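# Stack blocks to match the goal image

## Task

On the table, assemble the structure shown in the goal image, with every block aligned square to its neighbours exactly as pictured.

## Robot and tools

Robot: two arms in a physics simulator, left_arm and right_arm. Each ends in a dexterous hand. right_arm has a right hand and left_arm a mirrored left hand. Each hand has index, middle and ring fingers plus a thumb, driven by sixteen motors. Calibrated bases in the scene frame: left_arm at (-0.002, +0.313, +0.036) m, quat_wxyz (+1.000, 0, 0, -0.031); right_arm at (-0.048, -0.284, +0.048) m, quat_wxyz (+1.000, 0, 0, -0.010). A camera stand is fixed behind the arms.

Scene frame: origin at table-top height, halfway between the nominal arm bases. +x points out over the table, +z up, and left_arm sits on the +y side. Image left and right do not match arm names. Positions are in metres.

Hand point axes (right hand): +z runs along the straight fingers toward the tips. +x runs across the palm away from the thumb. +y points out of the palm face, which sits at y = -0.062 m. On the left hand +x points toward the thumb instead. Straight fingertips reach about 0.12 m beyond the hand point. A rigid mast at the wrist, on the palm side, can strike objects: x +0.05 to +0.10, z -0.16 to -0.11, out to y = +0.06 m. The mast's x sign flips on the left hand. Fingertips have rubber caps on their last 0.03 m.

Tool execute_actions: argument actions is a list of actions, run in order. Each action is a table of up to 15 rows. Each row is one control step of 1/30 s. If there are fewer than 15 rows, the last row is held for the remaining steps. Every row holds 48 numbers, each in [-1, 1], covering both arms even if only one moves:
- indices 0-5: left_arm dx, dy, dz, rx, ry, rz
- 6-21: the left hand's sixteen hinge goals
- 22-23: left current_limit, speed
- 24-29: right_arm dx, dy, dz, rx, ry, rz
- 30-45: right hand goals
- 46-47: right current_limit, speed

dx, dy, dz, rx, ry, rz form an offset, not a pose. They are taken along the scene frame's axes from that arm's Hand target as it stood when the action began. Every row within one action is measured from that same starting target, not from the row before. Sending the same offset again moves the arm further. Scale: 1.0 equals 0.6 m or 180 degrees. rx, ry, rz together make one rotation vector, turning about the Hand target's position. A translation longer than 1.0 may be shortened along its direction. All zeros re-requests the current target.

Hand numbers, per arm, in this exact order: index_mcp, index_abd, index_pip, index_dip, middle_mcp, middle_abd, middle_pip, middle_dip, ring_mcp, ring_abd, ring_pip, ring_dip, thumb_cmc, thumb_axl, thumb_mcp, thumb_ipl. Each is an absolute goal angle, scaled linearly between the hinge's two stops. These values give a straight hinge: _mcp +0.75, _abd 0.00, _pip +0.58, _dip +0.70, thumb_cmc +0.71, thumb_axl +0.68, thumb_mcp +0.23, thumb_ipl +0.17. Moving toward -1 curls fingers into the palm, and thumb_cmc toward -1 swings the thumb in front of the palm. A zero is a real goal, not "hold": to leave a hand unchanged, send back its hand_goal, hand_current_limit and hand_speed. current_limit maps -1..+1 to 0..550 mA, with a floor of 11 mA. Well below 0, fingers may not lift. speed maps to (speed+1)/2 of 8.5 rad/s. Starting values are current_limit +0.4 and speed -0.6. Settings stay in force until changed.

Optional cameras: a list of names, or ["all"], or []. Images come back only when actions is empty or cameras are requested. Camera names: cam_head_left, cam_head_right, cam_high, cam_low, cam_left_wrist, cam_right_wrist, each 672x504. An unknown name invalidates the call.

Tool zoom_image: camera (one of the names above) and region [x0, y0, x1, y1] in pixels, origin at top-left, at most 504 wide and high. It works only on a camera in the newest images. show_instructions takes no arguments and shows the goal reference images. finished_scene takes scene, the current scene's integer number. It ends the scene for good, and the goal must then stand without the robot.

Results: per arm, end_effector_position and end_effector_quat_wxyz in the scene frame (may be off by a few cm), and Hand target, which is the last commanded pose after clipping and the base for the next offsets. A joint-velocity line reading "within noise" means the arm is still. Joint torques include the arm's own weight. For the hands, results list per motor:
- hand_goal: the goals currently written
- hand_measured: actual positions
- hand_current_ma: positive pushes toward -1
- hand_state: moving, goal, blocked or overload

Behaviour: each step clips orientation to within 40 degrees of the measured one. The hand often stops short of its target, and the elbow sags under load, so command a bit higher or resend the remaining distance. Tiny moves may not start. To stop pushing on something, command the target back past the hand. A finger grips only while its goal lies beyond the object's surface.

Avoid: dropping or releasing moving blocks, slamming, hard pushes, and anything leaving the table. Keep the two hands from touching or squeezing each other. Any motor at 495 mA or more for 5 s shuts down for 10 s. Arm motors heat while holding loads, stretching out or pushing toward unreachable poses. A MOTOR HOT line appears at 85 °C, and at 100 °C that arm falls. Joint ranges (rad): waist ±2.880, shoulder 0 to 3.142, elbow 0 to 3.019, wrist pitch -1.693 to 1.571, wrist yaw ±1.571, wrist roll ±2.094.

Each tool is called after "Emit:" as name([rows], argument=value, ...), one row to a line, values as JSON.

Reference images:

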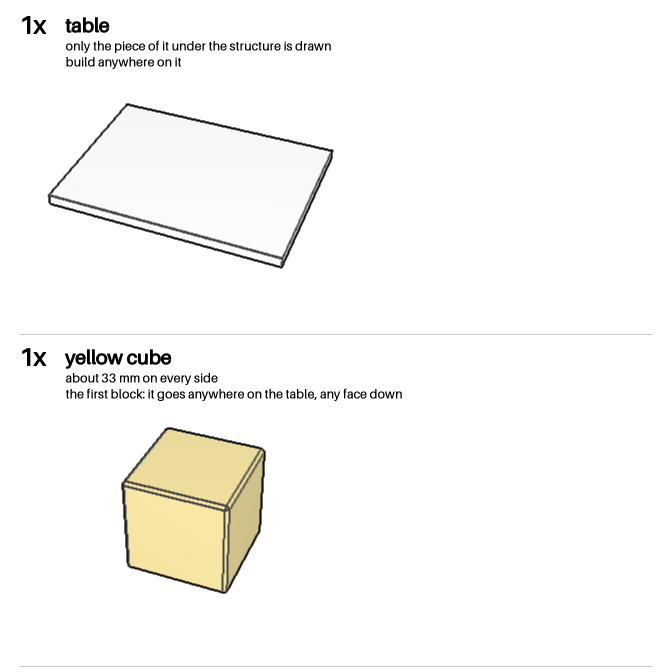

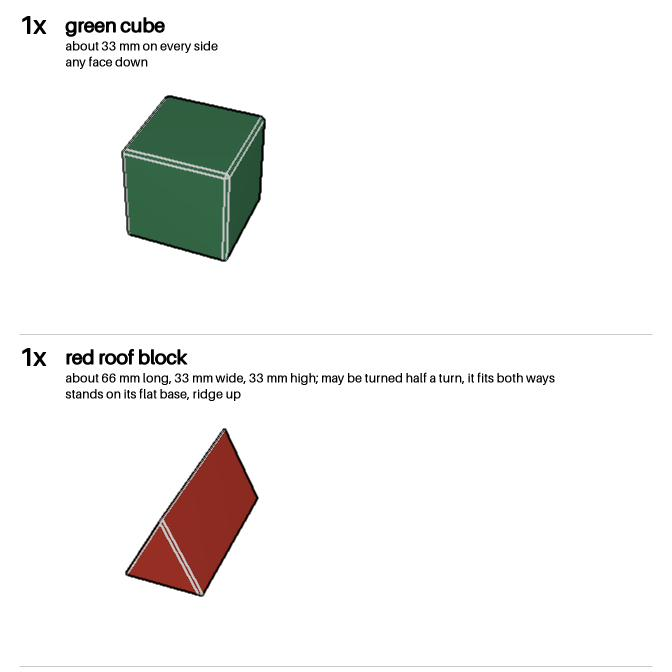

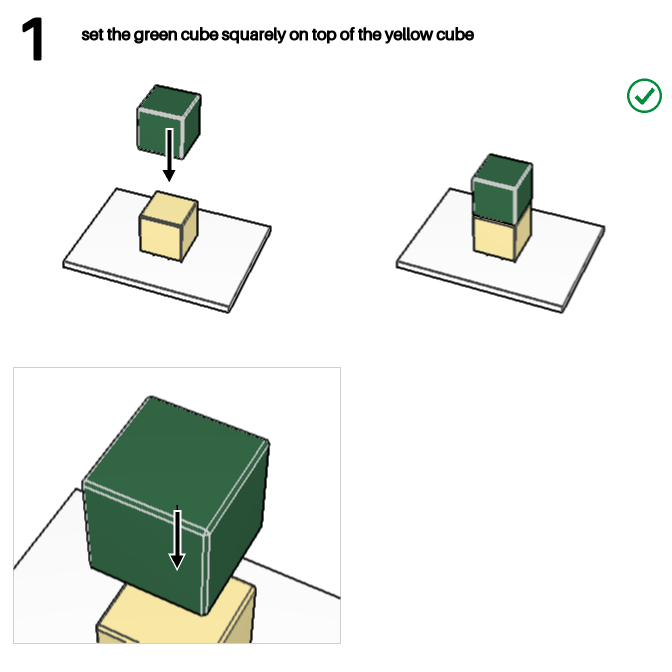

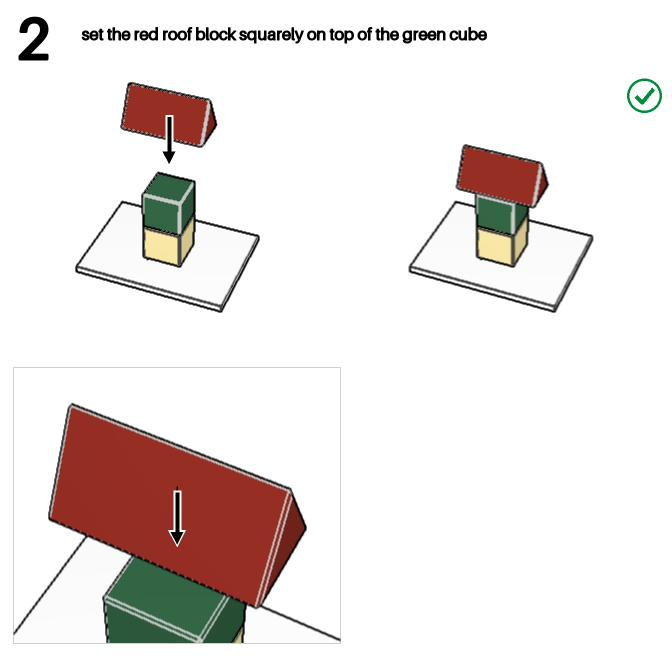

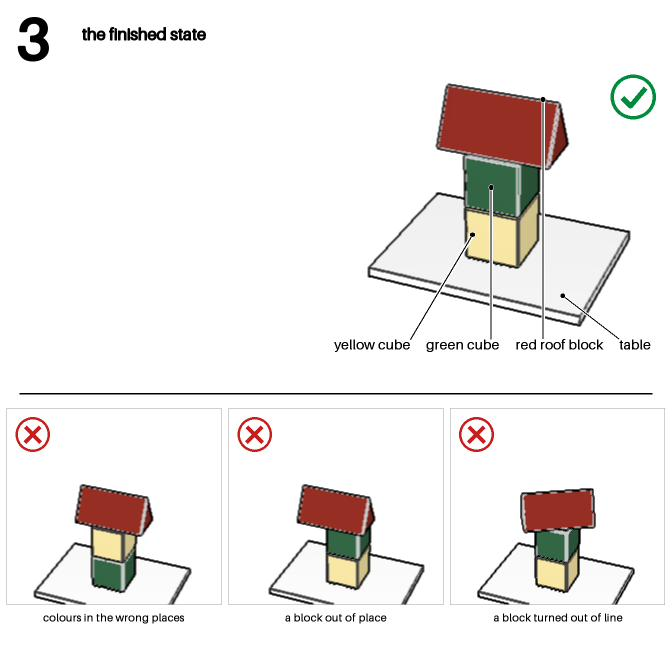

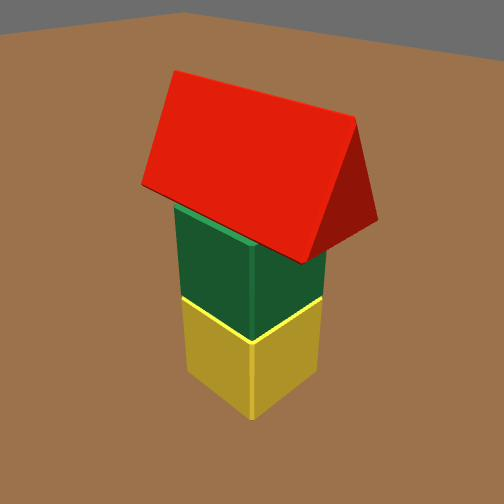

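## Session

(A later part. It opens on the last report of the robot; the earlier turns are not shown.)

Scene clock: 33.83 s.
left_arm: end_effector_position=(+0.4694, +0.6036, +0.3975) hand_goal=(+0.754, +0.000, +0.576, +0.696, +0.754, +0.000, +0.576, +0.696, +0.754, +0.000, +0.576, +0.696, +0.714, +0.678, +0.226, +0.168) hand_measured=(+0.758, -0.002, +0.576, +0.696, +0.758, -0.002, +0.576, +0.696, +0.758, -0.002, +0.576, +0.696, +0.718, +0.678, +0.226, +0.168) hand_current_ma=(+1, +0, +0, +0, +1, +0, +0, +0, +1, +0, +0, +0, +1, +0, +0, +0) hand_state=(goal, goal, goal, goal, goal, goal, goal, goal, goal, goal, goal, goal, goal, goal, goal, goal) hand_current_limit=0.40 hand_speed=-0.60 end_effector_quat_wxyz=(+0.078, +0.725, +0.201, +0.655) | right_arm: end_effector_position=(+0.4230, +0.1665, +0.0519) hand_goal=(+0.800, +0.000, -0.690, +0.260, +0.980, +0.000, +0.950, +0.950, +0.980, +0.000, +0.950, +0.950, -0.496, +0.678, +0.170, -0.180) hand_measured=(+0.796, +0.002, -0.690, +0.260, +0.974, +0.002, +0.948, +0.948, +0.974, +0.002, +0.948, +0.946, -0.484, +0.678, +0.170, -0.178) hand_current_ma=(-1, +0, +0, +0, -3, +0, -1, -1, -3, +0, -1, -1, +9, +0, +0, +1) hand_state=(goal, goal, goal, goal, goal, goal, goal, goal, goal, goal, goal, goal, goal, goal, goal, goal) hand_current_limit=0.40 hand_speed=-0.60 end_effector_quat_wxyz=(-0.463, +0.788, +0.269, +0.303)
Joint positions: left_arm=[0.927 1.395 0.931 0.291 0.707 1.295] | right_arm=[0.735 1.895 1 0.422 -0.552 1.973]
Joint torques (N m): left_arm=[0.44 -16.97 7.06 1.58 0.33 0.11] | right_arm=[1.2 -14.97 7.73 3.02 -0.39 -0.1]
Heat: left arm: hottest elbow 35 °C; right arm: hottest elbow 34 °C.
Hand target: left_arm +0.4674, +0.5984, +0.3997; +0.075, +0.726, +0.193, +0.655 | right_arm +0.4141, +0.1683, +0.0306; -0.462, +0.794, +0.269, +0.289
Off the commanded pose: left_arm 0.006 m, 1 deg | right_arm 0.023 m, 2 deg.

Emit:
execute_actions([
  [[0,0,0,0,0,0,0.754,0,0.576,0.696,0.754,0,0.576,0.696,0.754,0,0.576,0.696,0.714,0.678,0.226,0.168,0.4,-0.6,0,-0.001,0.006,0.0139,0.0028,0,0.68,0,-0.645,0.26,0.98,0,0.95,0.95,0.98,0,0.95,0.95,-0.497,0.677,0.10,-0.22,0.4,-0.6]],
  [[0,0,0,0,0,0,0.754,0,0.576,0.696,0.754,0,0.576,0.696,0.754,0,0.576,0.696,0.714,0.678,0.226,0.168,0.4,-0.6,0,0,0,0,0,0,0.57,0,-0.60,0.26,0.98,0,0.95,0.95,0.98,0,0.95,0.95,-0.497,0.677,0.085,-0.235,0.4,-0.6]],
], cameras=["cam_high","cam_low"])

Emit:
zoom_image(camera="cam_high", region=[360, 200, 450, 290])

Emit:
zoom_image(camera="cam_low", region=[450, 180, 550, 280])

Scene clock: 36.00 s.
left_arm: end_effector_position=(+0.4694, +0.6036, +0.3975) hand_goal=(+0.754, +0.000, +0.576, +0.696, +0.754, +0.000, +0.576, +0.696, +0.754, +0.000, +0.576, +0.696, +0.714, +0.678, +0.226, +0.168) hand_measured=(+0.758, -0.002, +0.576, +0.696, +0.758, -0.002, +0.576, +0.696, +0.758, -0.002, +0.576, +0.696, +0.718, +0.678, +0.226, +0.168) hand_current_ma=(+1, +0, +0, +0, +1, +0, +0, +0, +1, +0, +0, +0, +1, +0, +0, +0) hand_state=(goal, goal, goal, goal, goal, goal, goal, goal, goal, goal, goal, goal, goal, goal, goal, goal) hand_current_limit=0.40 hand_speed=-0.60 end_effector_quat_wxyz=(+0.078, +0.725, +0.201, +0.655) | right_arm: end_effector_position=(+0.4190, +0.1713, +0.0561) hand_goal=(+0.570, +0.000, -0.600, +0.260, +0.980, +0.000, +0.950, +0.950, +0.980, +0.000, +0.950, +0.950, -0.496, +0.678, +0.086, -0.234) hand_measured=(+0.570, +0.002, -0.602, +0.260, +0.974, +0.002, +0.948, +0.948, +0.974, +0.002, +0.948, +0.946, -0.484, +0.678, +0.088, -0.230) hand_current_ma=(+0, +0, +0, +0, -3, +0, -1, -1, -4, +0, -1, -1, +9, +0, +1, +2) hand_state=(goal, goal, goal, goal, goal, goal, goal, goal, goal, goal, goal, goal, goal, goal, goal, goal) hand_current_limit=0.40 hand_speed=-0.60 end_effector_quat_wxyz=(-0.483, +0.777, +0.265, +0.304)
Joint positions: left_arm=[0.927 1.395 0.931 0.291 0.707 1.295] | right_arm=[0.735 1.895 0.987 0.478 -0.578 2.005]
Joint torques (N m): left_arm=[0.56 -16.91 7.08 1.61 0.32 0.1] | right_arm=[0.38 -14.86 7.47 3.11 -0.44 -0.08]
Heat: left arm: hottest elbow 35 °C; right arm: hottest shoulder 34 °C.
Hand target: left_arm +0.4674, +0.5984, +0.3997; +0.075, +0.726, +0.193, +0.655 | right_arm +0.4140, +0.1676, +0.0339; -0.480, +0.785, +0.260, +0.291
Off the commanded pose: left_arm 0.006 m, 1 deg | right_arm 0.023 m, 2 deg.
Images, in order (width x height): cam_high 672x504, cam_low 672x504.

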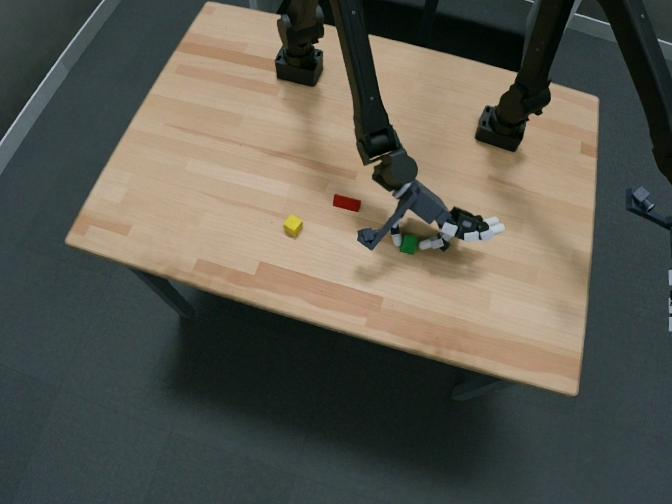

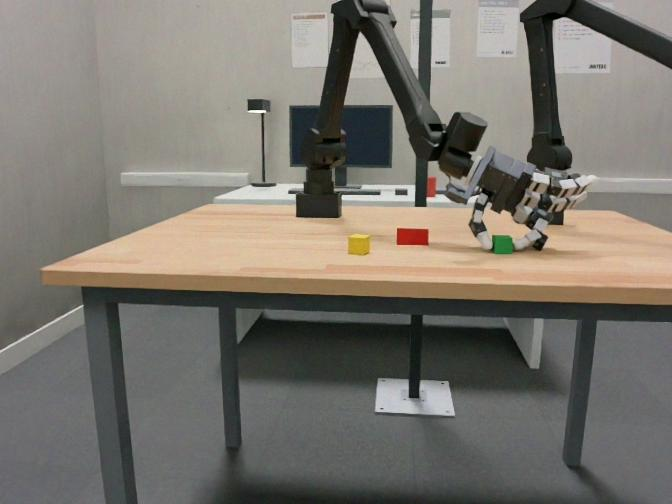

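Scaled by 5.600 from the camera's 672x504 image, which has a finer 960x720 frame.

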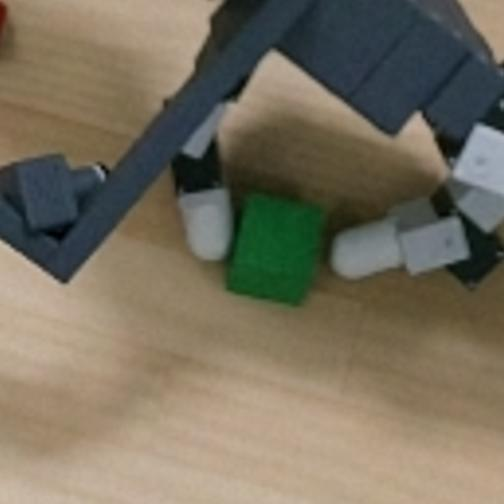

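Scaled by 5.040 from the camera's 672x504 image, which has a finer 960x720 frame.

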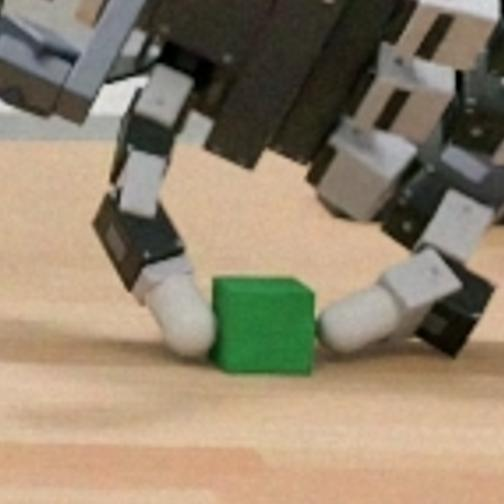

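Emit:
execute_actions([
  [[0,0,0,0,0,0,0.754,0,0.576,0.696,0.754,0,0.576,0.696,0.754,0,0.576,0.696,0.714,0.678,0.226,0.168,0.4,-0.6,0.035,-0.006,0.006,0,0,-0.016,0.60,0,-0.61,0.26,0.98,0,0.95,0.95,0.98,0,0.95,0.95,-0.497,0.677,0.11,-0.215,0.4,-0.6]],
], cameras=["cam_high","cam_low"])

Emit:
zoom_image(camera="cam_high", region=[360, 200, 450, 290])

Emit:
zoom_image(camera="cam_low", region=[450, 180, 550, 280])

Scene clock: 38.50 s.
left_arm: end_effector_position=(+0.4694, +0.6036, +0.3975) hand_goal=(+0.754, +0.000, +0.576, +0.696, +0.754, +0.000, +0.576, +0.696, +0.754, +0.000, +0.576, +0.696, +0.714, +0.678, +0.226, +0.168) hand_measured=(+0.758, -0.002, +0.576, +0.696, +0.758, -0.002, +0.576, +0.696, +0.758, -0.002, +0.576, +0.696, +0.718, +0.678, +0.226, +0.168) hand_current_ma=(+1, +0, +0, +0, +1, +0, +0, +0, +1, +0, +0, +0, +1, +0, +0, +0) hand_state=(goal, goal, goal, goal, goal, goal, goal, goal, goal, goal, goal, goal, goal, goal, goal, goal) hand_current_limit=0.40 hand_speed=-0.60 end_effector_quat_wxyz=(+0.078, +0.725, +0.201, +0.655) | right_arm: end_effector_position=(+0.4205, +0.1688, +0.0540) hand_goal=(+0.600, +0.000, -0.610, +0.260, +0.980, +0.000, +0.950, +0.950, +0.980, +0.000, +0.950, +0.950, -0.496, +0.678, +0.110, -0.214) hand_measured=(+0.602, -0.002, -0.608, +0.260, +0.974, +0.002, +0.948, +0.948, +0.974, +0.002, +0.948, +0.946, -0.484, +0.678, +0.106, -0.216) hand_current_ma=(+0, +0, +0, +0, -3, +0, -1, -1, -4, +0, -1, -1, +9, +0, -2, -1) hand_state=(goal, goal, goal, goal, goal, goal, goal, goal, goal, goal, goal, goal, goal, goal, goal, goal) hand_current_limit=0.40 hand_speed=-0.60 end_effector_quat_wxyz=(-0.479, +0.783, +0.254, +0.305)
Joint positions: left_arm=[0.927 1.395 0.931 0.291 0.707 1.295] | right_arm=[0.734 1.897 0.987 0.478 -0.559 2.023]
Joint torques (N m): left_arm=[0.44 -16.91 7.06 1.59 0.33 0.11] | right_arm=[-1.26 -14.15 10.63 2.59 -0.07 -0.09]
Heat: left arm: hottest elbow 35 °C; right arm: hottest shoulder 34 °C.
Hand target: left_arm +0.4674, +0.5984, +0.3997; +0.075, +0.726, +0.193, +0.655 | right_arm +0.4352, +0.1640, +0.0377; -0.473, +0.792, +0.240, +0.303
Off the commanded pose: left_arm 0.006 m, 1 deg | right_arm 0.023 m, 2 deg.
Images, in order (width x height): cam_high 672x504, cam_low 672x504.

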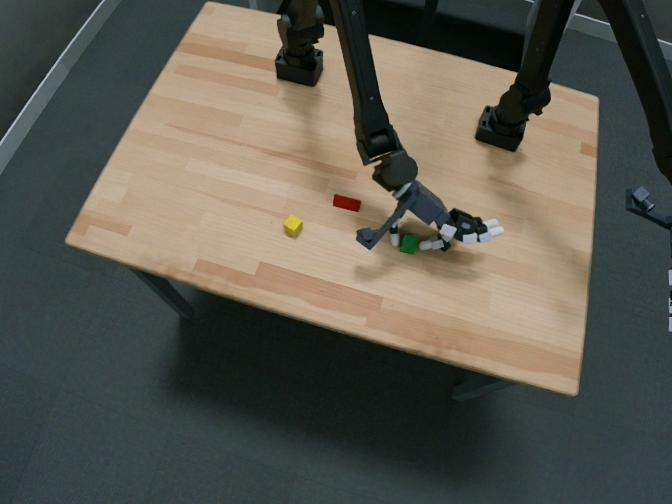

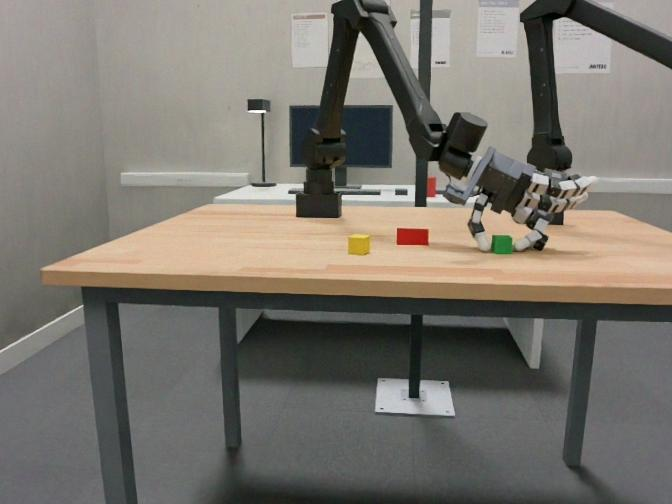

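Scaled by 5.600 from the camera's 672x504 image, which has a finer 960x720 frame.

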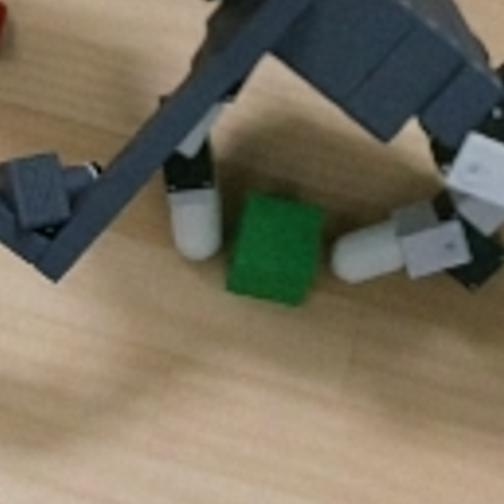

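Scaled by 5.040 from the camera's 672x504 image, which has a finer 960x720 frame.

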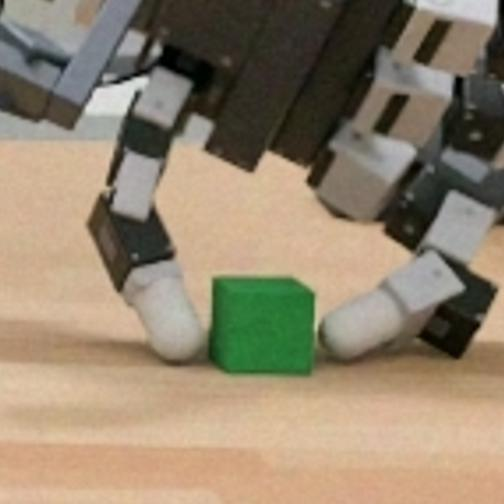

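Emit:
execute_actions([
  [[0,0,0,0,0,0,0.754,0,0.576,0.696,0.754,0,0.576,0.696,0.754,0,0.576,0.696,0.714,0.678,0.226,0.168,0.4,-0.6,0.02,-0.00,0.003,0,0,-0.008,0.60,0,-0.61,0.26,0.98,0,0.95,0.95,0.98,0,0.95,0.95,-0.497,0.677,0.11,-0.215,0.4,-0.6]],
])

Scene clock: 39.70 s.
left_arm: end_effector_position=(+0.4694, +0.6036, +0.3975) hand_goal=(+0.754, +0.000, +0.576, +0.696, +0.754, +0.000, +0.576, +0.696, +0.754, +0.000, +0.576, +0.696, +0.714, +0.678, +0.226, +0.168) hand_measured=(+0.758, -0.002, +0.576, +0.696, +0.758, -0.002, +0.576, +0.696, +0.758, -0.002, +0.576, +0.696, +0.718, +0.678, +0.226, +0.168) hand_current_ma=(+1, +0, +0, +0, +1, +0, +0, +0, +1, +0, +0, +0, +1, +0, +0, +0) hand_state=(goal, goal, goal, goal, goal, goal, goal, goal, goal, goal, goal, goal, goal, goal, goal, goal) hand_current_limit=0.40 hand_speed=-0.60 end_effector_quat_wxyz=(+0.078, +0.725, +0.201, +0.655) | right_arm: end_effector_position=(+0.4310, +0.1667, +0.0543) hand_goal=(+0.600, +0.000, -0.610, +0.260, +0.980, +0.000, +0.950, +0.950, +0.980, +0.000, +0.950, +0.950, -0.496, +0.678, +0.110, -0.214) hand_measured=(+0.604, -0.002, -0.608, +0.260, +0.974, +0.002, +0.948, +0.948, +0.974, +0.002, +0.948, +0.946, -0.484, +0.678, +0.106, -0.216) hand_current_ma=(+2, +0, +0, +0, -3, +0, -1, -1, -4, +0, -1, -1, +9, +0, -2, -1) hand_state=(goal, goal, goal, goal, goal, goal, goal, goal, goal, goal, goal, goal, goal, goal, goal, goal) hand_current_limit=0.40 hand_speed=-0.60 end_effector_quat_wxyz=(-0.476, +0.786, +0.243, +0.312)
Joint positions: left_arm=[0.927 1.395 0.931 0.291 0.707 1.295] | right_arm=[0.725 1.907 1.003 0.478 -0.543 2.032]
Joint torques (N m): left_arm=[0.44 -16.91 7.06 1.59 0.33 0.11] | right_arm=[-1.32 -14.15 11.6 2.04 -0.12 -0.1]
Heat: left arm: hottest elbow 35 °C; right arm: hottest elbow 35 °C.
Hand target: left_arm +0.4674, +0.5984, +0.3997; +0.075, +0.726, +0.193, +0.655 | right_arm +0.4471, +0.1641, +0.0395; -0.469, +0.794, +0.230, +0.309
Off the commanded pose: left_arm 0.006 m, 1 deg | right_arm 0.022 m, 2 deg.

Emit:
execute_actions([
  [[0,0,0,0,0,0,0.754,0,0.576,0.696,0.754,0,0.576,0.696,0.754,0,0.576,0.696,0.714,0.678,0.226,0.168,0.4,-0.6,-0.014,-0.00,0.0,0,0,0,0.58,0,-0.60,0.26,0.98,0,0.95,0.95,0.98,0,0.95,0.95,-0.497,0.677,0.095,-0.225,0.4,-0.6]],
], cameras=["cam_high","cam_low"])

Emit:
zoom_image(camera="cam_high", region=[375, 210, 445, 280])

Emit:
zoom_image(camera="cam_low", region=[465, 210, 535, 280])

Scene clock: 41.03 s.
left_arm: end_effector_position=(+0.4694, +0.6036, +0.3975) hand_goal=(+0.754, +0.000, +0.576, +0.696, +0.754, +0.000, +0.576, +0.696, +0.754, +0.000, +0.576, +0.696, +0.714, +0.678, +0.226, +0.168) hand_measured=(+0.758, -0.002, +0.576, +0.696, +0.758, -0.002, +0.576, +0.696, +0.758, -0.002, +0.576, +0.696, +0.718, +0.678, +0.226, +0.168) hand_current_ma=(+1, +0, +0, +0, +1, +0, +0, +0, +1, +0, +0, +0, +1, +0, +0, +0) hand_state=(goal, goal, goal, goal, goal, goal, goal, goal, goal, goal, goal, goal, goal, goal, goal, goal) hand_current_limit=0.40 hand_speed=-0.60 end_effector_quat_wxyz=(+0.078, +0.725, +0.201, +0.655) | right_arm: end_effector_position=(+0.4316, +0.1658, +0.0539) hand_goal=(+0.580, +0.000, -0.600, +0.260, +0.980, +0.000, +0.950, +0.950, +0.980, +0.000, +0.950, +0.950, -0.496, +0.678, +0.096, -0.224) hand_measured=(+0.600, -0.004, -0.602, +0.260, +0.974, +0.002, +0.948, +0.948, +0.974, +0.002, +0.948, +0.946, -0.484, +0.678, +0.098, -0.222) hand_current_ma=(+21, -1, +0, +0, -3, +0, -1, -1, -4, +0, -1, -1, +9, +0, +1, +1) hand_state=(goal, goal, goal, goal, goal, goal, goal, goal, goal, goal, goal, goal, goal, goal, goal, goal) hand_current_limit=0.40 hand_speed=-0.60 end_effector_quat_wxyz=(-0.474, +0.788, +0.239, +0.312)
Joint positions: left_arm=[0.927 1.395 0.931 0.291 0.707 1.295] | right_arm=[0.725 1.907 1.003 0.478 -0.536 2.037]
Joint torques (N m): left_arm=[0.44 -16.91 7.06 1.58 0.33 0.11] | right_arm=[-0.03 -15.03 9.85 2.7 -0.07 -0.11]
Heat: left arm: hottest elbow 35 °C; right arm: hottest elbow 35 °C.
Hand target: left_arm +0.4674, +0.5984, +0.3997; +0.075, +0.726, +0.193, +0.655 | right_arm +0.4387, +0.1641, +0.0395; -0.469, +0.794, +0.230, +0.309
Off the commanded pose: left_arm 0.006 m, 1 deg | right_arm 0.016 m, 1 deg.
Images, in order (width x height): cam_high 672x504, cam_low 672x504.

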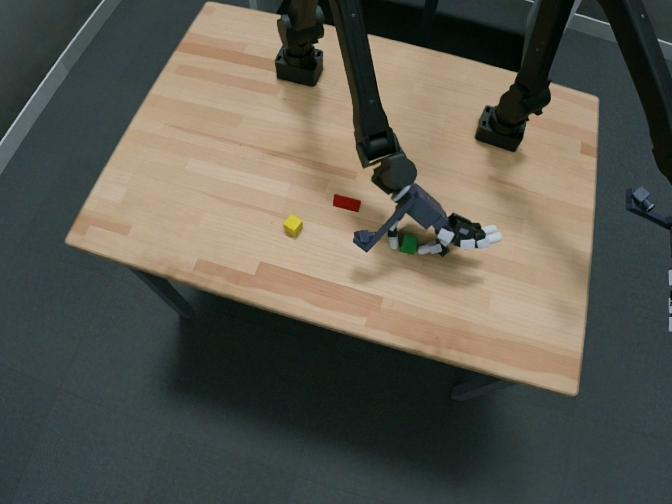

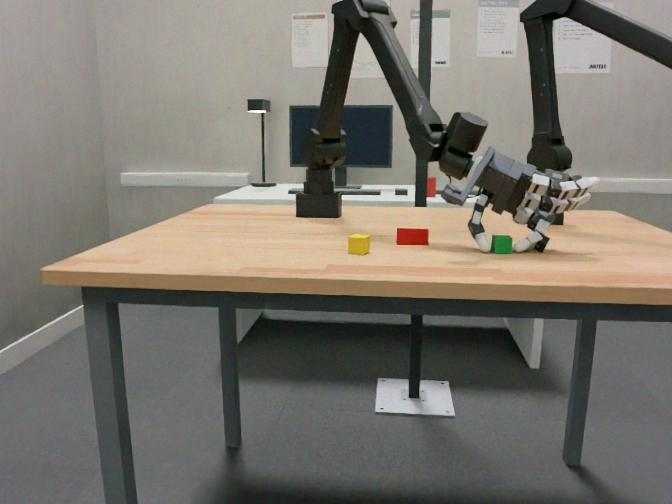

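Scaled by 7.200 from the camera's 672x504 image, which has a finer 960x720 frame.

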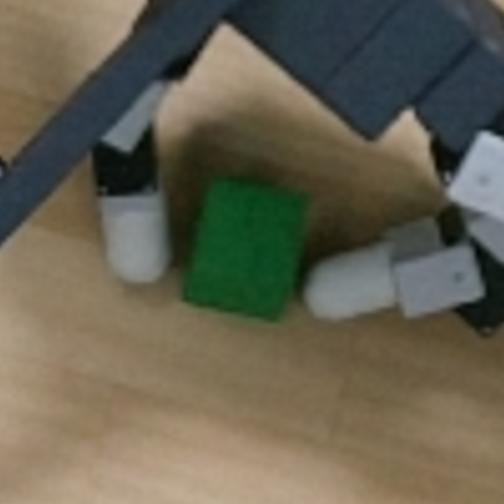

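Scaled by 7.200 from the camera's 672x504 image, which has a finer 960x720 frame.

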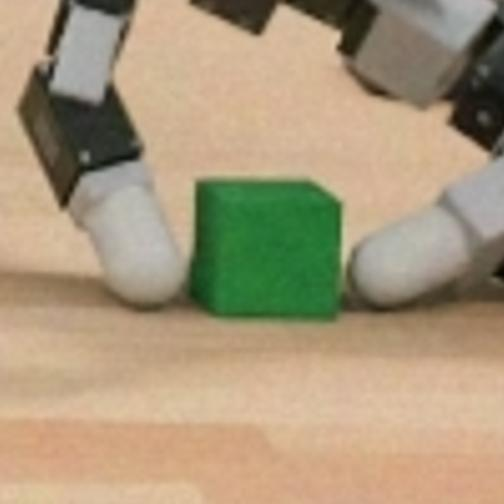

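Emit:
execute_actions([
  [[0,0,0,0,0,0,0.754,0,0.576,0.696,0.754,0,0.576,0.696,0.754,0,0.576,0.696,0.714,0.678,0.226,0.168,0.4,-0.6,-0.024,0.00,0.003,0,0,0,0.62,0,-0.62,0.26,0.98,0,0.95,0.95,0.98,0,0.95,0.95,-0.497,0.677,0.105,-0.22,0.4,-0.6]],
])

Scene clock: 42.93 s.
left_arm: end_effector_position=(+0.4694, +0.6036, +0.3975) hand_goal=(+0.754, +0.000, +0.576, +0.696, +0.754, +0.000, +0.576, +0.696, +0.754, +0.000, +0.576, +0.696, +0.714, +0.678, +0.226, +0.168) hand_measured=(+0.758, -0.002, +0.576, +0.696, +0.758, -0.002, +0.576, +0.696, +0.758, -0.002, +0.576, +0.696, +0.718, +0.678, +0.226, +0.168) hand_current_ma=(+1, +0, +0, +0, +1, +0, +0, +0, +1, +0, +0, +0, +1, +0, +0, +0) hand_state=(goal, goal, goal, goal, goal, goal, goal, goal, goal, goal, goal, goal, goal, goal, goal, goal) hand_current_limit=0.40 hand_speed=-0.60 end_effector_quat_wxyz=(+0.078, +0.725, +0.201, +0.655) | right_arm: end_effector_position=(+0.4343, +0.1636, +0.0542) hand_goal=(+0.620, +0.000, -0.620, +0.260, +0.980, +0.000, +0.950, +0.950, +0.980, +0.000, +0.950, +0.950, -0.496, +0.678, +0.106, -0.220) hand_measured=(+0.622, -0.004, -0.616, +0.260, +0.974, +0.002, +0.948, +0.948, +0.974, +0.002, +0.948, +0.946, -0.484, +0.678, +0.102, -0.222) hand_current_ma=(+1, -1, +1, +0, -3, +0, -1, -1, -4, +0, -1, -1, +9, +0, -2, +0) hand_state=(goal, goal, goal, goal, goal, goal, goal, goal, goal, goal, goal, goal, goal, goal, goal, goal) hand_current_limit=0.40 hand_speed=-0.60 end_effector_quat_wxyz=(-0.470, +0.789, +0.232, +0.319)
Joint positions: left_arm=[0.927 1.395 0.931 0.291 0.707 1.295] | right_arm=[0.725 1.907 1.001 0.487 -0.515 2.043]
Joint torques (N m): left_arm=[0.44 -16.91 7.06 1.58 0.33 0.11] | right_arm=[1.2 -17.2 7.1 2.93 -0.15 -0.09]
Heat: left arm: hottest elbow 35 °C; right arm: hottest elbow 35 °C.
Hand target: left_arm +0.4674, +0.5984, +0.3997; +0.075, +0.726, +0.193, +0.655 | right_arm +0.4244, +0.1641, +0.0414; -0.469, +0.794, +0.230, +0.309
Off the commanded pose: left_arm 0.006 m, 1 deg | right_arm 0.016 m, 1 deg.

Emit:
execute_actions([
  [[0,0,0,0,0,0,0.754,0,0.576,0.696,0.754,0,0.576,0.696,0.754,0,0.576,0.696,0.714,0.678,0.226,0.168,0.4,-0.6,-0.012,0.002,0.0,0,0,0,0.62,0,-0.62,0.26,0.98,0,0.95,0.95,0.98,0,0.95,0.95,-0.497,0.677,0.105,-0.22,0.4,-0.6]],
], cameras=["cam_high","cam_low"])

Emit:
zoom_image(camera="cam_high", region=[375, 210, 445, 280])

Emit:
zoom_image(camera="cam_low", region=[465, 210, 535, 280])

Scene clock: 44.37 s.
left_arm: end_effector_position=(+0.4694, +0.6036, +0.3975) hand_goal=(+0.754, +0.000, +0.576, +0.696, +0.754, +0.000, +0.576, +0.696, +0.754, +0.000, +0.576, +0.696, +0.714, +0.678, +0.226, +0.168) hand_measured=(+0.758, -0.002, +0.576, +0.696, +0.758, -0.002, +0.576, +0.696, +0.758, -0.002, +0.576, +0.696, +0.718, +0.678, +0.226, +0.168) hand_current_ma=(+1, +0, +0, +0, +1, +0, +0, +0, +1, +0, +0, +0, +1, +0, +0, +0) hand_state=(goal, goal, goal, goal, goal, goal, goal, goal, goal, goal, goal, goal, goal, goal, goal, goal) hand_current_limit=0.40 hand_speed=-0.60 end_effector_quat_wxyz=(+0.078, +0.725, +0.201, +0.655) | right_arm: end_effector_position=(+0.4320, +0.1636, +0.0532) hand_goal=(+0.620, +0.000, -0.620, +0.260, +0.980, +0.000, +0.950, +0.950, +0.980, +0.000, +0.950, +0.950, -0.496, +0.678, +0.106, -0.220) hand_measured=(+0.626, -0.008, -0.616, +0.260, +0.974, +0.002, +0.948, +0.948, +0.974, +0.002, +0.948, +0.946, -0.484, +0.678, +0.102, -0.222) hand_current_ma=(+3, -4, +1, +0, -3, +0, -1, -1, -4, +0, -1, -1, +9, +0, -2, +0) hand_state=(goal, goal, goal, goal, goal, goal, goal, goal, goal, goal, goal, goal, goal, goal, goal, goal) hand_current_limit=0.40 hand_speed=-0.60 end_effector_quat_wxyz=(-0.470, +0.789, +0.231, +0.323)
Joint positions: left_arm=[0.927 1.395 0.931 0.291 0.707 1.295] | right_arm=[0.73 1.907 0.991 0.503 -0.505 2.046]
Joint torques (N m): left_arm=[0.38 -16.97 7.08 1.59 0.33 0.1] | right_arm=[1.03 -17.67 6.6 2.59 -0.12 -0.05]
Heat: left arm: hottest elbow 35 °C; right arm: hottest elbow 35 °C.
Hand target: left_arm +0.4674, +0.5984, +0.3997; +0.075, +0.726, +0.193, +0.655 | right_arm +0.4172, +0.1652, +0.0413; -0.469, +0.794, +0.230, +0.309
Off the commanded pose: left_arm 0.006 m, 1 deg | right_arm 0.019 m, 2 deg.
Images, in order (width x height): cam_high 672x504, cam_low 672x504.

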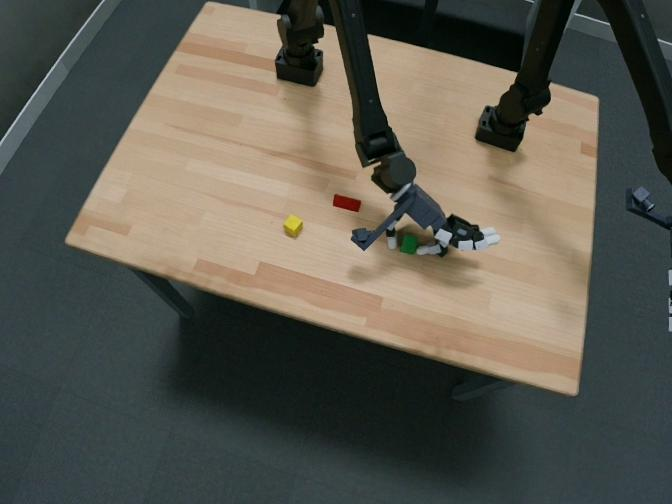

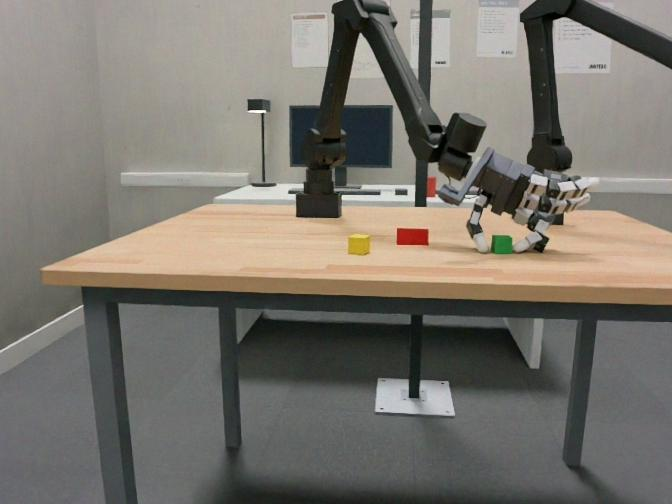

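Scaled by 7.200 from the camera's 672x504 image, which has a finer 960x720 frame.

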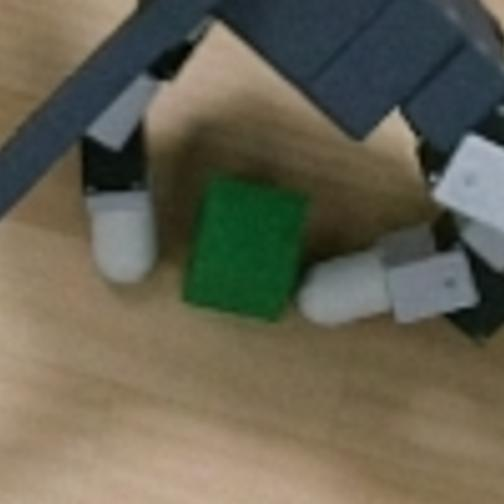

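Scaled by 7.200 from the camera's 672x504 image, which has a finer 960x720 frame.

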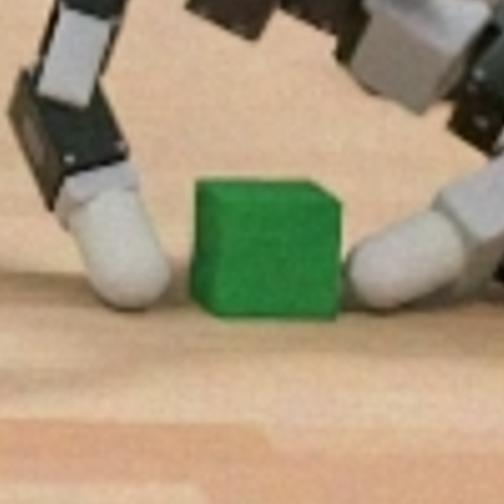

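Emit:
execute_actions([
  [[0,0,0,0,0,0,0.754,0,0.576,0.696,0.754,0,0.576,0.696,0.754,0,0.576,0.696,0.714,0.678,0.226,0.168,0.4,-0.6,-0.013,0.020,0.0,0,0,0,0.66,0,-0.63,0.26,0.98,0,0.95,0.95,0.98,0,0.95,0.95,-0.497,0.677,0.105,-0.22,0.4,-0.6]],
])

Scene clock: 45.77 s.
left_arm: end_effector_position=(+0.4694, +0.6036, +0.3975) hand_goal=(+0.754, +0.000, +0.576, +0.696, +0.754, +0.000, +0.576, +0.696, +0.754, +0.000, +0.576, +0.696, +0.714, +0.678, +0.226, +0.168) hand_measured=(+0.758, -0.002, +0.576, +0.696, +0.758, -0.002, +0.576, +0.696, +0.758, -0.002, +0.576, +0.696, +0.718, +0.678, +0.226, +0.168) hand_current_ma=(+1, +0, +0, +0, +1, +0, +0, +0, +1, +0, +0, +0, +1, +0, +0, +0) hand_state=(goal, goal, goal, goal, goal, goal, goal, goal, goal, goal, goal, goal, goal, goal, goal, goal) hand_current_limit=0.40 hand_speed=-0.60 end_effector_quat_wxyz=(+0.078, +0.725, +0.201, +0.655) | right_arm: end_effector_position=(+0.4221, +0.1741, +0.0527) hand_goal=(+0.660, +0.000, -0.630, +0.260, +0.980, +0.000, +0.950, +0.950, +0.980, +0.000, +0.950, +0.950, -0.496, +0.678, +0.106, -0.220) hand_measured=(+0.650, -0.008, -0.632, +0.260, +0.974, +0.002, +0.948, +0.948, +0.974, +0.002, +0.948, +0.946, -0.484, +0.678, +0.102, -0.222) hand_current_ma=(-6, -4, -1, +0, -3, +0, -1, -1, -4, +0, -1, -1, +9, +0, -2, +0) hand_state=(goal, goal, goal, goal, goal, goal, goal, goal, goal, goal, goal, goal, goal, goal, goal, goal) hand_current_limit=0.40 hand_speed=-0.60 end_effector_quat_wxyz=(-0.468, +0.790, +0.231, +0.322)
Joint positions: left_arm=[0.927 1.395 0.931 0.291 0.707 1.295] | right_arm=[0.759 1.907 0.991 0.505 -0.478 2.057]
Joint torques (N m): left_arm=[0.5 -16.91 7.08 1.58 0.33 0.11] | right_arm=[1.49 -17.2 7.2 2.78 -0.2 -0.02]
Heat: left arm: hottest elbow 35 °C; right arm: hottest elbow 35 °C.
Hand target: left_arm +0.4674, +0.5984, +0.3997; +0.075, +0.726, +0.193, +0.655 | right_arm +0.4093, +0.1772, +0.0412; -0.469, +0.794, +0.230, +0.309
Off the commanded pose: left_arm 0.006 m, 1 deg | right_arm 0.017 m, 2 deg.

Emit:
execute_actions([
  [[0,0,0,0,0,0,0.754,0,0.576,0.696,0.754,0,0.576,0.696,0.754,0,0.576,0.696,0.714,0.678,0.226,0.168,0.4,-0.6,0,0,0.0,0,0,0,0.58,0,-0.605,0.26,0.98,0,0.95,0.95,0.98,0,0.95,0.95,-0.497,0.677,0.10,-0.22,0.4,-0.6]],
], cameras=["cam_high","cam_low"])

Emit:
zoom_image(camera="cam_high", region=[375, 210, 445, 280])

Emit:
zoom_image(camera="cam_low", region=[465, 210, 535, 280])

Scene clock: 47.17 s.
left_arm: end_effector_position=(+0.4694, +0.6036, +0.3975) hand_goal=(+0.754, +0.000, +0.576, +0.696, +0.754, +0.000, +0.576, +0.696, +0.754, +0.000, +0.576, +0.696, +0.714, +0.678, +0.226, +0.168) hand_measured=(+0.758, -0.002, +0.576, +0.696, +0.758, -0.002, +0.576, +0.696, +0.758, -0.002, +0.576, +0.696, +0.718, +0.678, +0.226, +0.168) hand_current_ma=(+1, +0, +0, +0, +1, +0, +0, +0, +1, +0, +0, +0, +1, +0, +0, +0) hand_state=(goal, goal, goal, goal, goal, goal, goal, goal, goal, goal, goal, goal, goal, goal, goal, goal) hand_current_limit=0.40 hand_speed=-0.60 end_effector_quat_wxyz=(+0.078, +0.725, +0.201, +0.655) | right_arm: end_effector_position=(+0.4218, +0.1754, +0.0538) hand_goal=(+0.580, +0.000, -0.604, +0.260, +0.980, +0.000, +0.950, +0.950, +0.980, +0.000, +0.950, +0.950, -0.496, +0.678, +0.100, -0.220) hand_measured=(+0.600, -0.010, -0.604, +0.260, +0.974, +0.002, +0.948, +0.948, +0.974, +0.002, +0.948, +0.946, -0.484, +0.678, +0.102, -0.222) hand_current_ma=(+22, -6, +0, +0, -3, +0, -1, -1, -4, +0, -1, -1, +9, +0, +1, +0) hand_state=(goal, goal, goal, goal, goal, goal, goal, goal, goal, goal, goal, goal, goal, goal, goal, goal) hand_current_limit=0.40 hand_speed=-0.60 end_effector_quat_wxyz=(-0.470, +0.788, +0.231, +0.323)
Joint positions: left_arm=[0.927 1.395 0.931 0.291 0.707 1.295] | right_arm=[0.76 1.907 0.991 0.51 -0.478 2.061]
Joint torques (N m): left_arm=[0.44 -16.97 7.08 1.59 0.33 0.11] | right_arm=[1.38 -17.44 7.17 2.51 -0.18 -0.08]
Heat: left arm: hottest elbow 35 °C; right arm: hottest elbow 35 °C.
Hand target: left_arm +0.4674, +0.5984, +0.3997; +0.075, +0.726, +0.193, +0.655 | right_arm +0.4094, +0.1772, +0.0413; -0.469, +0.794, +0.230, +0.309
Off the commanded pose: left_arm 0.006 m, 1 deg | right_arm 0.018 m, 2 deg.
Images, in order (width x height): cam_high 672x504, cam_low 672x504.

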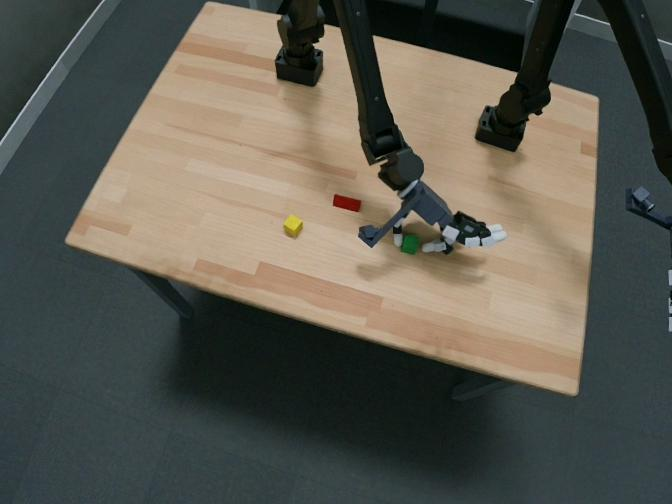

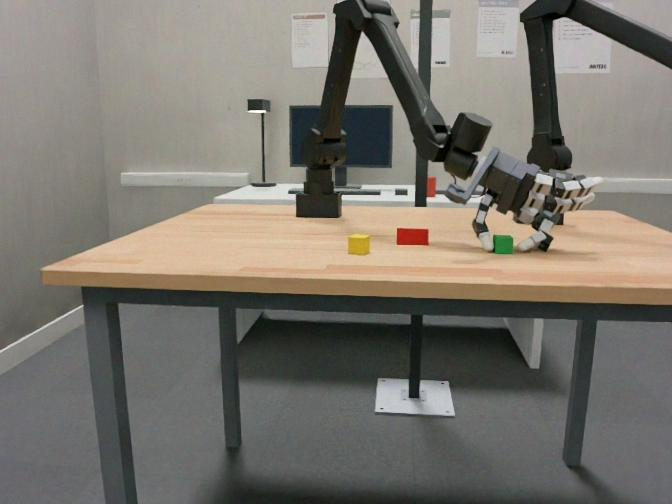

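Scaled by 7.200 from the camera's 672x504 image, which has a finer 960x720 frame.

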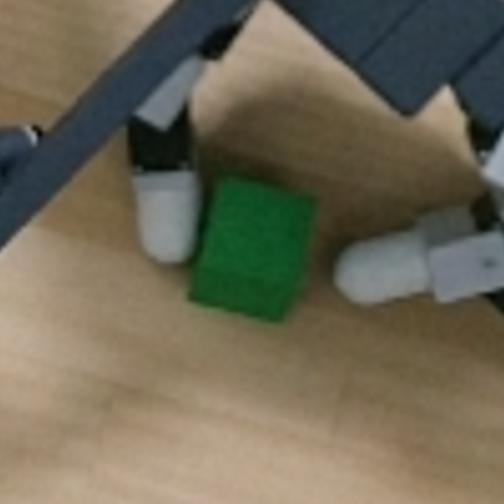

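Scaled by 7.200 from the camera's 672x504 image, which has a finer 960x720 frame.

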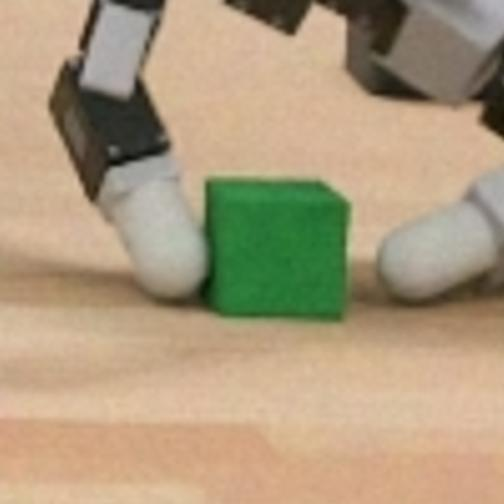

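Emit:
execute_actions([
  [[0,0,0,0,0,0,0.754,0,0.576,0.696,0.754,0,0.576,0.696,0.754,0,0.576,0.696,0.714,0.678,0.226,0.168,0.4,-0.6,0,0,0.0,0,0,0,0.50,0,-0.58,0.26,0.98,0,0.95,0.95,0.98,0,0.95,0.95,-0.497,0.677,0.075,-0.24,0.4,-0.6]],
  [[0,0,0,0,0,0,0.754,0,0.576,0.696,0.754,0,0.576,0.696,0.754,0,0.576,0.696,0.714,0.678,0.226,0.168,0.4,-0.6,0,0,0.0,0,0,0,0.43,0,-0.57,0.26,0.98,0,0.95,0.95,0.98,0,0.95,0.95,-0.497,0.677,0.05,-0.25,0.4,-0.6]],
  [[0,0,0,0,0,0,0.754,0,0.576,0.696,0.754,0,0.576,0.696,0.754,0,0.576,0.696,0.714,0.678,0.226,0.168,0.4,-0.6,0,0,0.0,0,0,0,0.37,0,-0.57,0.26,0.98,0,0.95,0.95,0.98,0,0.95,0.95,-0.497,0.677,0.02,-0.265,0.4,-0.6]],
], cameras=["cam_high","cam_low"])

Emit:
zoom_image(camera="cam_high", region=[375, 210, 445, 280])

Emit:
zoom_image(camera="cam_low", region=[465, 210, 535, 280])

Scene clock: 50.77 s.
left_arm: end_effector_position=(+0.4694, +0.6036, +0.3975) hand_goal=(+0.754, +0.000, +0.576, +0.696, +0.754, +0.000, +0.576, +0.696, +0.754, +0.000, +0.576, +0.696, +0.714, +0.678, +0.226, +0.168) hand_measured=(+0.758, -0.002, +0.576, +0.696, +0.758, -0.002, +0.576, +0.696, +0.758, -0.002, +0.576, +0.696, +0.718, +0.678, +0.226, +0.168) hand_current_ma=(+1, +0, +0, +0, +1, +0, +0, +0, +1, +0, +0, +0, +1, +0, +0, +0) hand_state=(goal, goal, goal, goal, goal, goal, goal, goal, goal, goal, goal, goal, goal, goal, goal, goal) hand_current_limit=0.40 hand_speed=-0.60 end_effector_quat_wxyz=(+0.078, +0.725, +0.201, +0.655) | right_arm: end_effector_position=(+0.4199, +0.1785, +0.0553) hand_goal=(+0.370, +0.000, -0.570, +0.260, +0.980, +0.000, +0.950, +0.950, +0.980, +0.000, +0.950, +0.950, -0.496, +0.678, +0.020, -0.264) hand_measured=(+0.502, -0.014, -0.552, +0.262, +0.974, +0.002, +0.948, +0.948, +0.974, +0.002, +0.948, +0.946, -0.484, +0.678, +0.068, -0.240) hand_current_ma=(+385, -9, +17, +1, -3, +0, -1, -1, -4, +0, -1, -1, +9, +0, +120, +40) hand_state=(blocked, goal, goal, goal, goal, goal, goal, goal, goal, goal, goal, goal, goal, goal, blocked, blocked) hand_current_limit=0.40 hand_speed=-0.60 end_effector_quat_wxyz=(-0.473, +0.786, +0.233, +0.323)
Joint positions: left_arm=[0.927 1.395 0.931 0.291 0.707 1.295] | right_arm=[0.765 1.906 0.991 0.516 -0.48 2.063]
Joint torques (N m): left_arm=[0.5 -16.91 7.06 1.59 0.33 0.11] | right_arm=[1.08 -16.91 7.24 2.3 -0.09 -0.07]
Heat: left arm: hottest elbow 36 °C; right arm: hottest shoulder 34 °C.
Hand target: left_arm +0.4674, +0.5984, +0.3997; +0.075, +0.726, +0.193, +0.655 | right_arm +0.4093, +0.1773, +0.0412; -0.469, +0.794, +0.230, +0.309
Off the commanded pose: left_arm 0.006 m, 1 deg | right_arm 0.018 m, 2 deg.
Images, in order (width x height): cam_high 672x504, cam_low 672x504.

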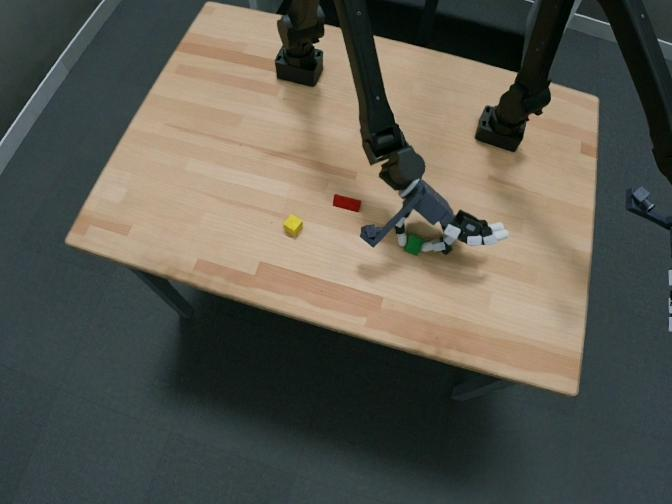

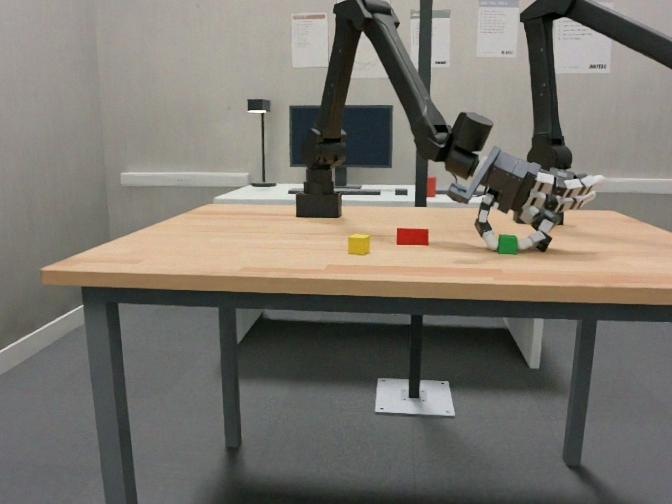

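Scaled by 7.200 from the camera's 672x504 image, which has a finer 960x720 frame.

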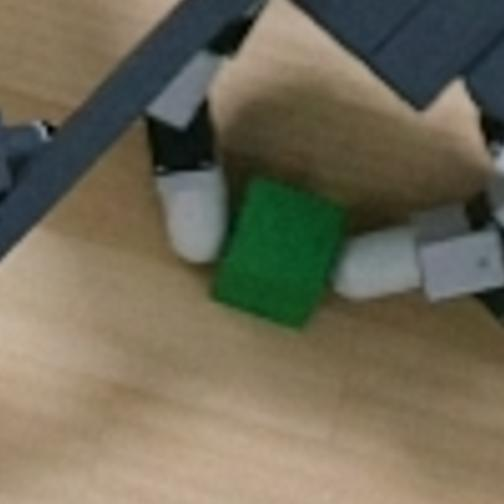

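Scaled by 7.200 from the camera's 672x504 image, which has a finer 960x720 frame.

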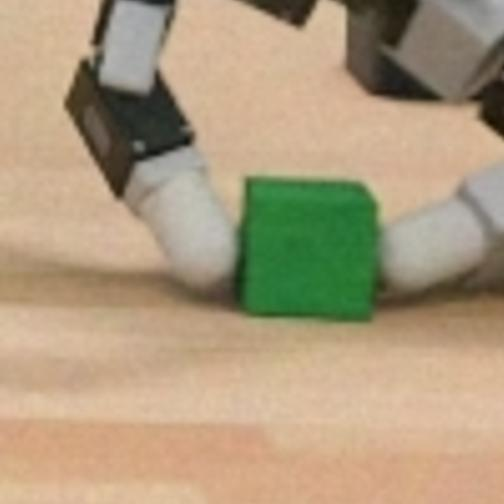

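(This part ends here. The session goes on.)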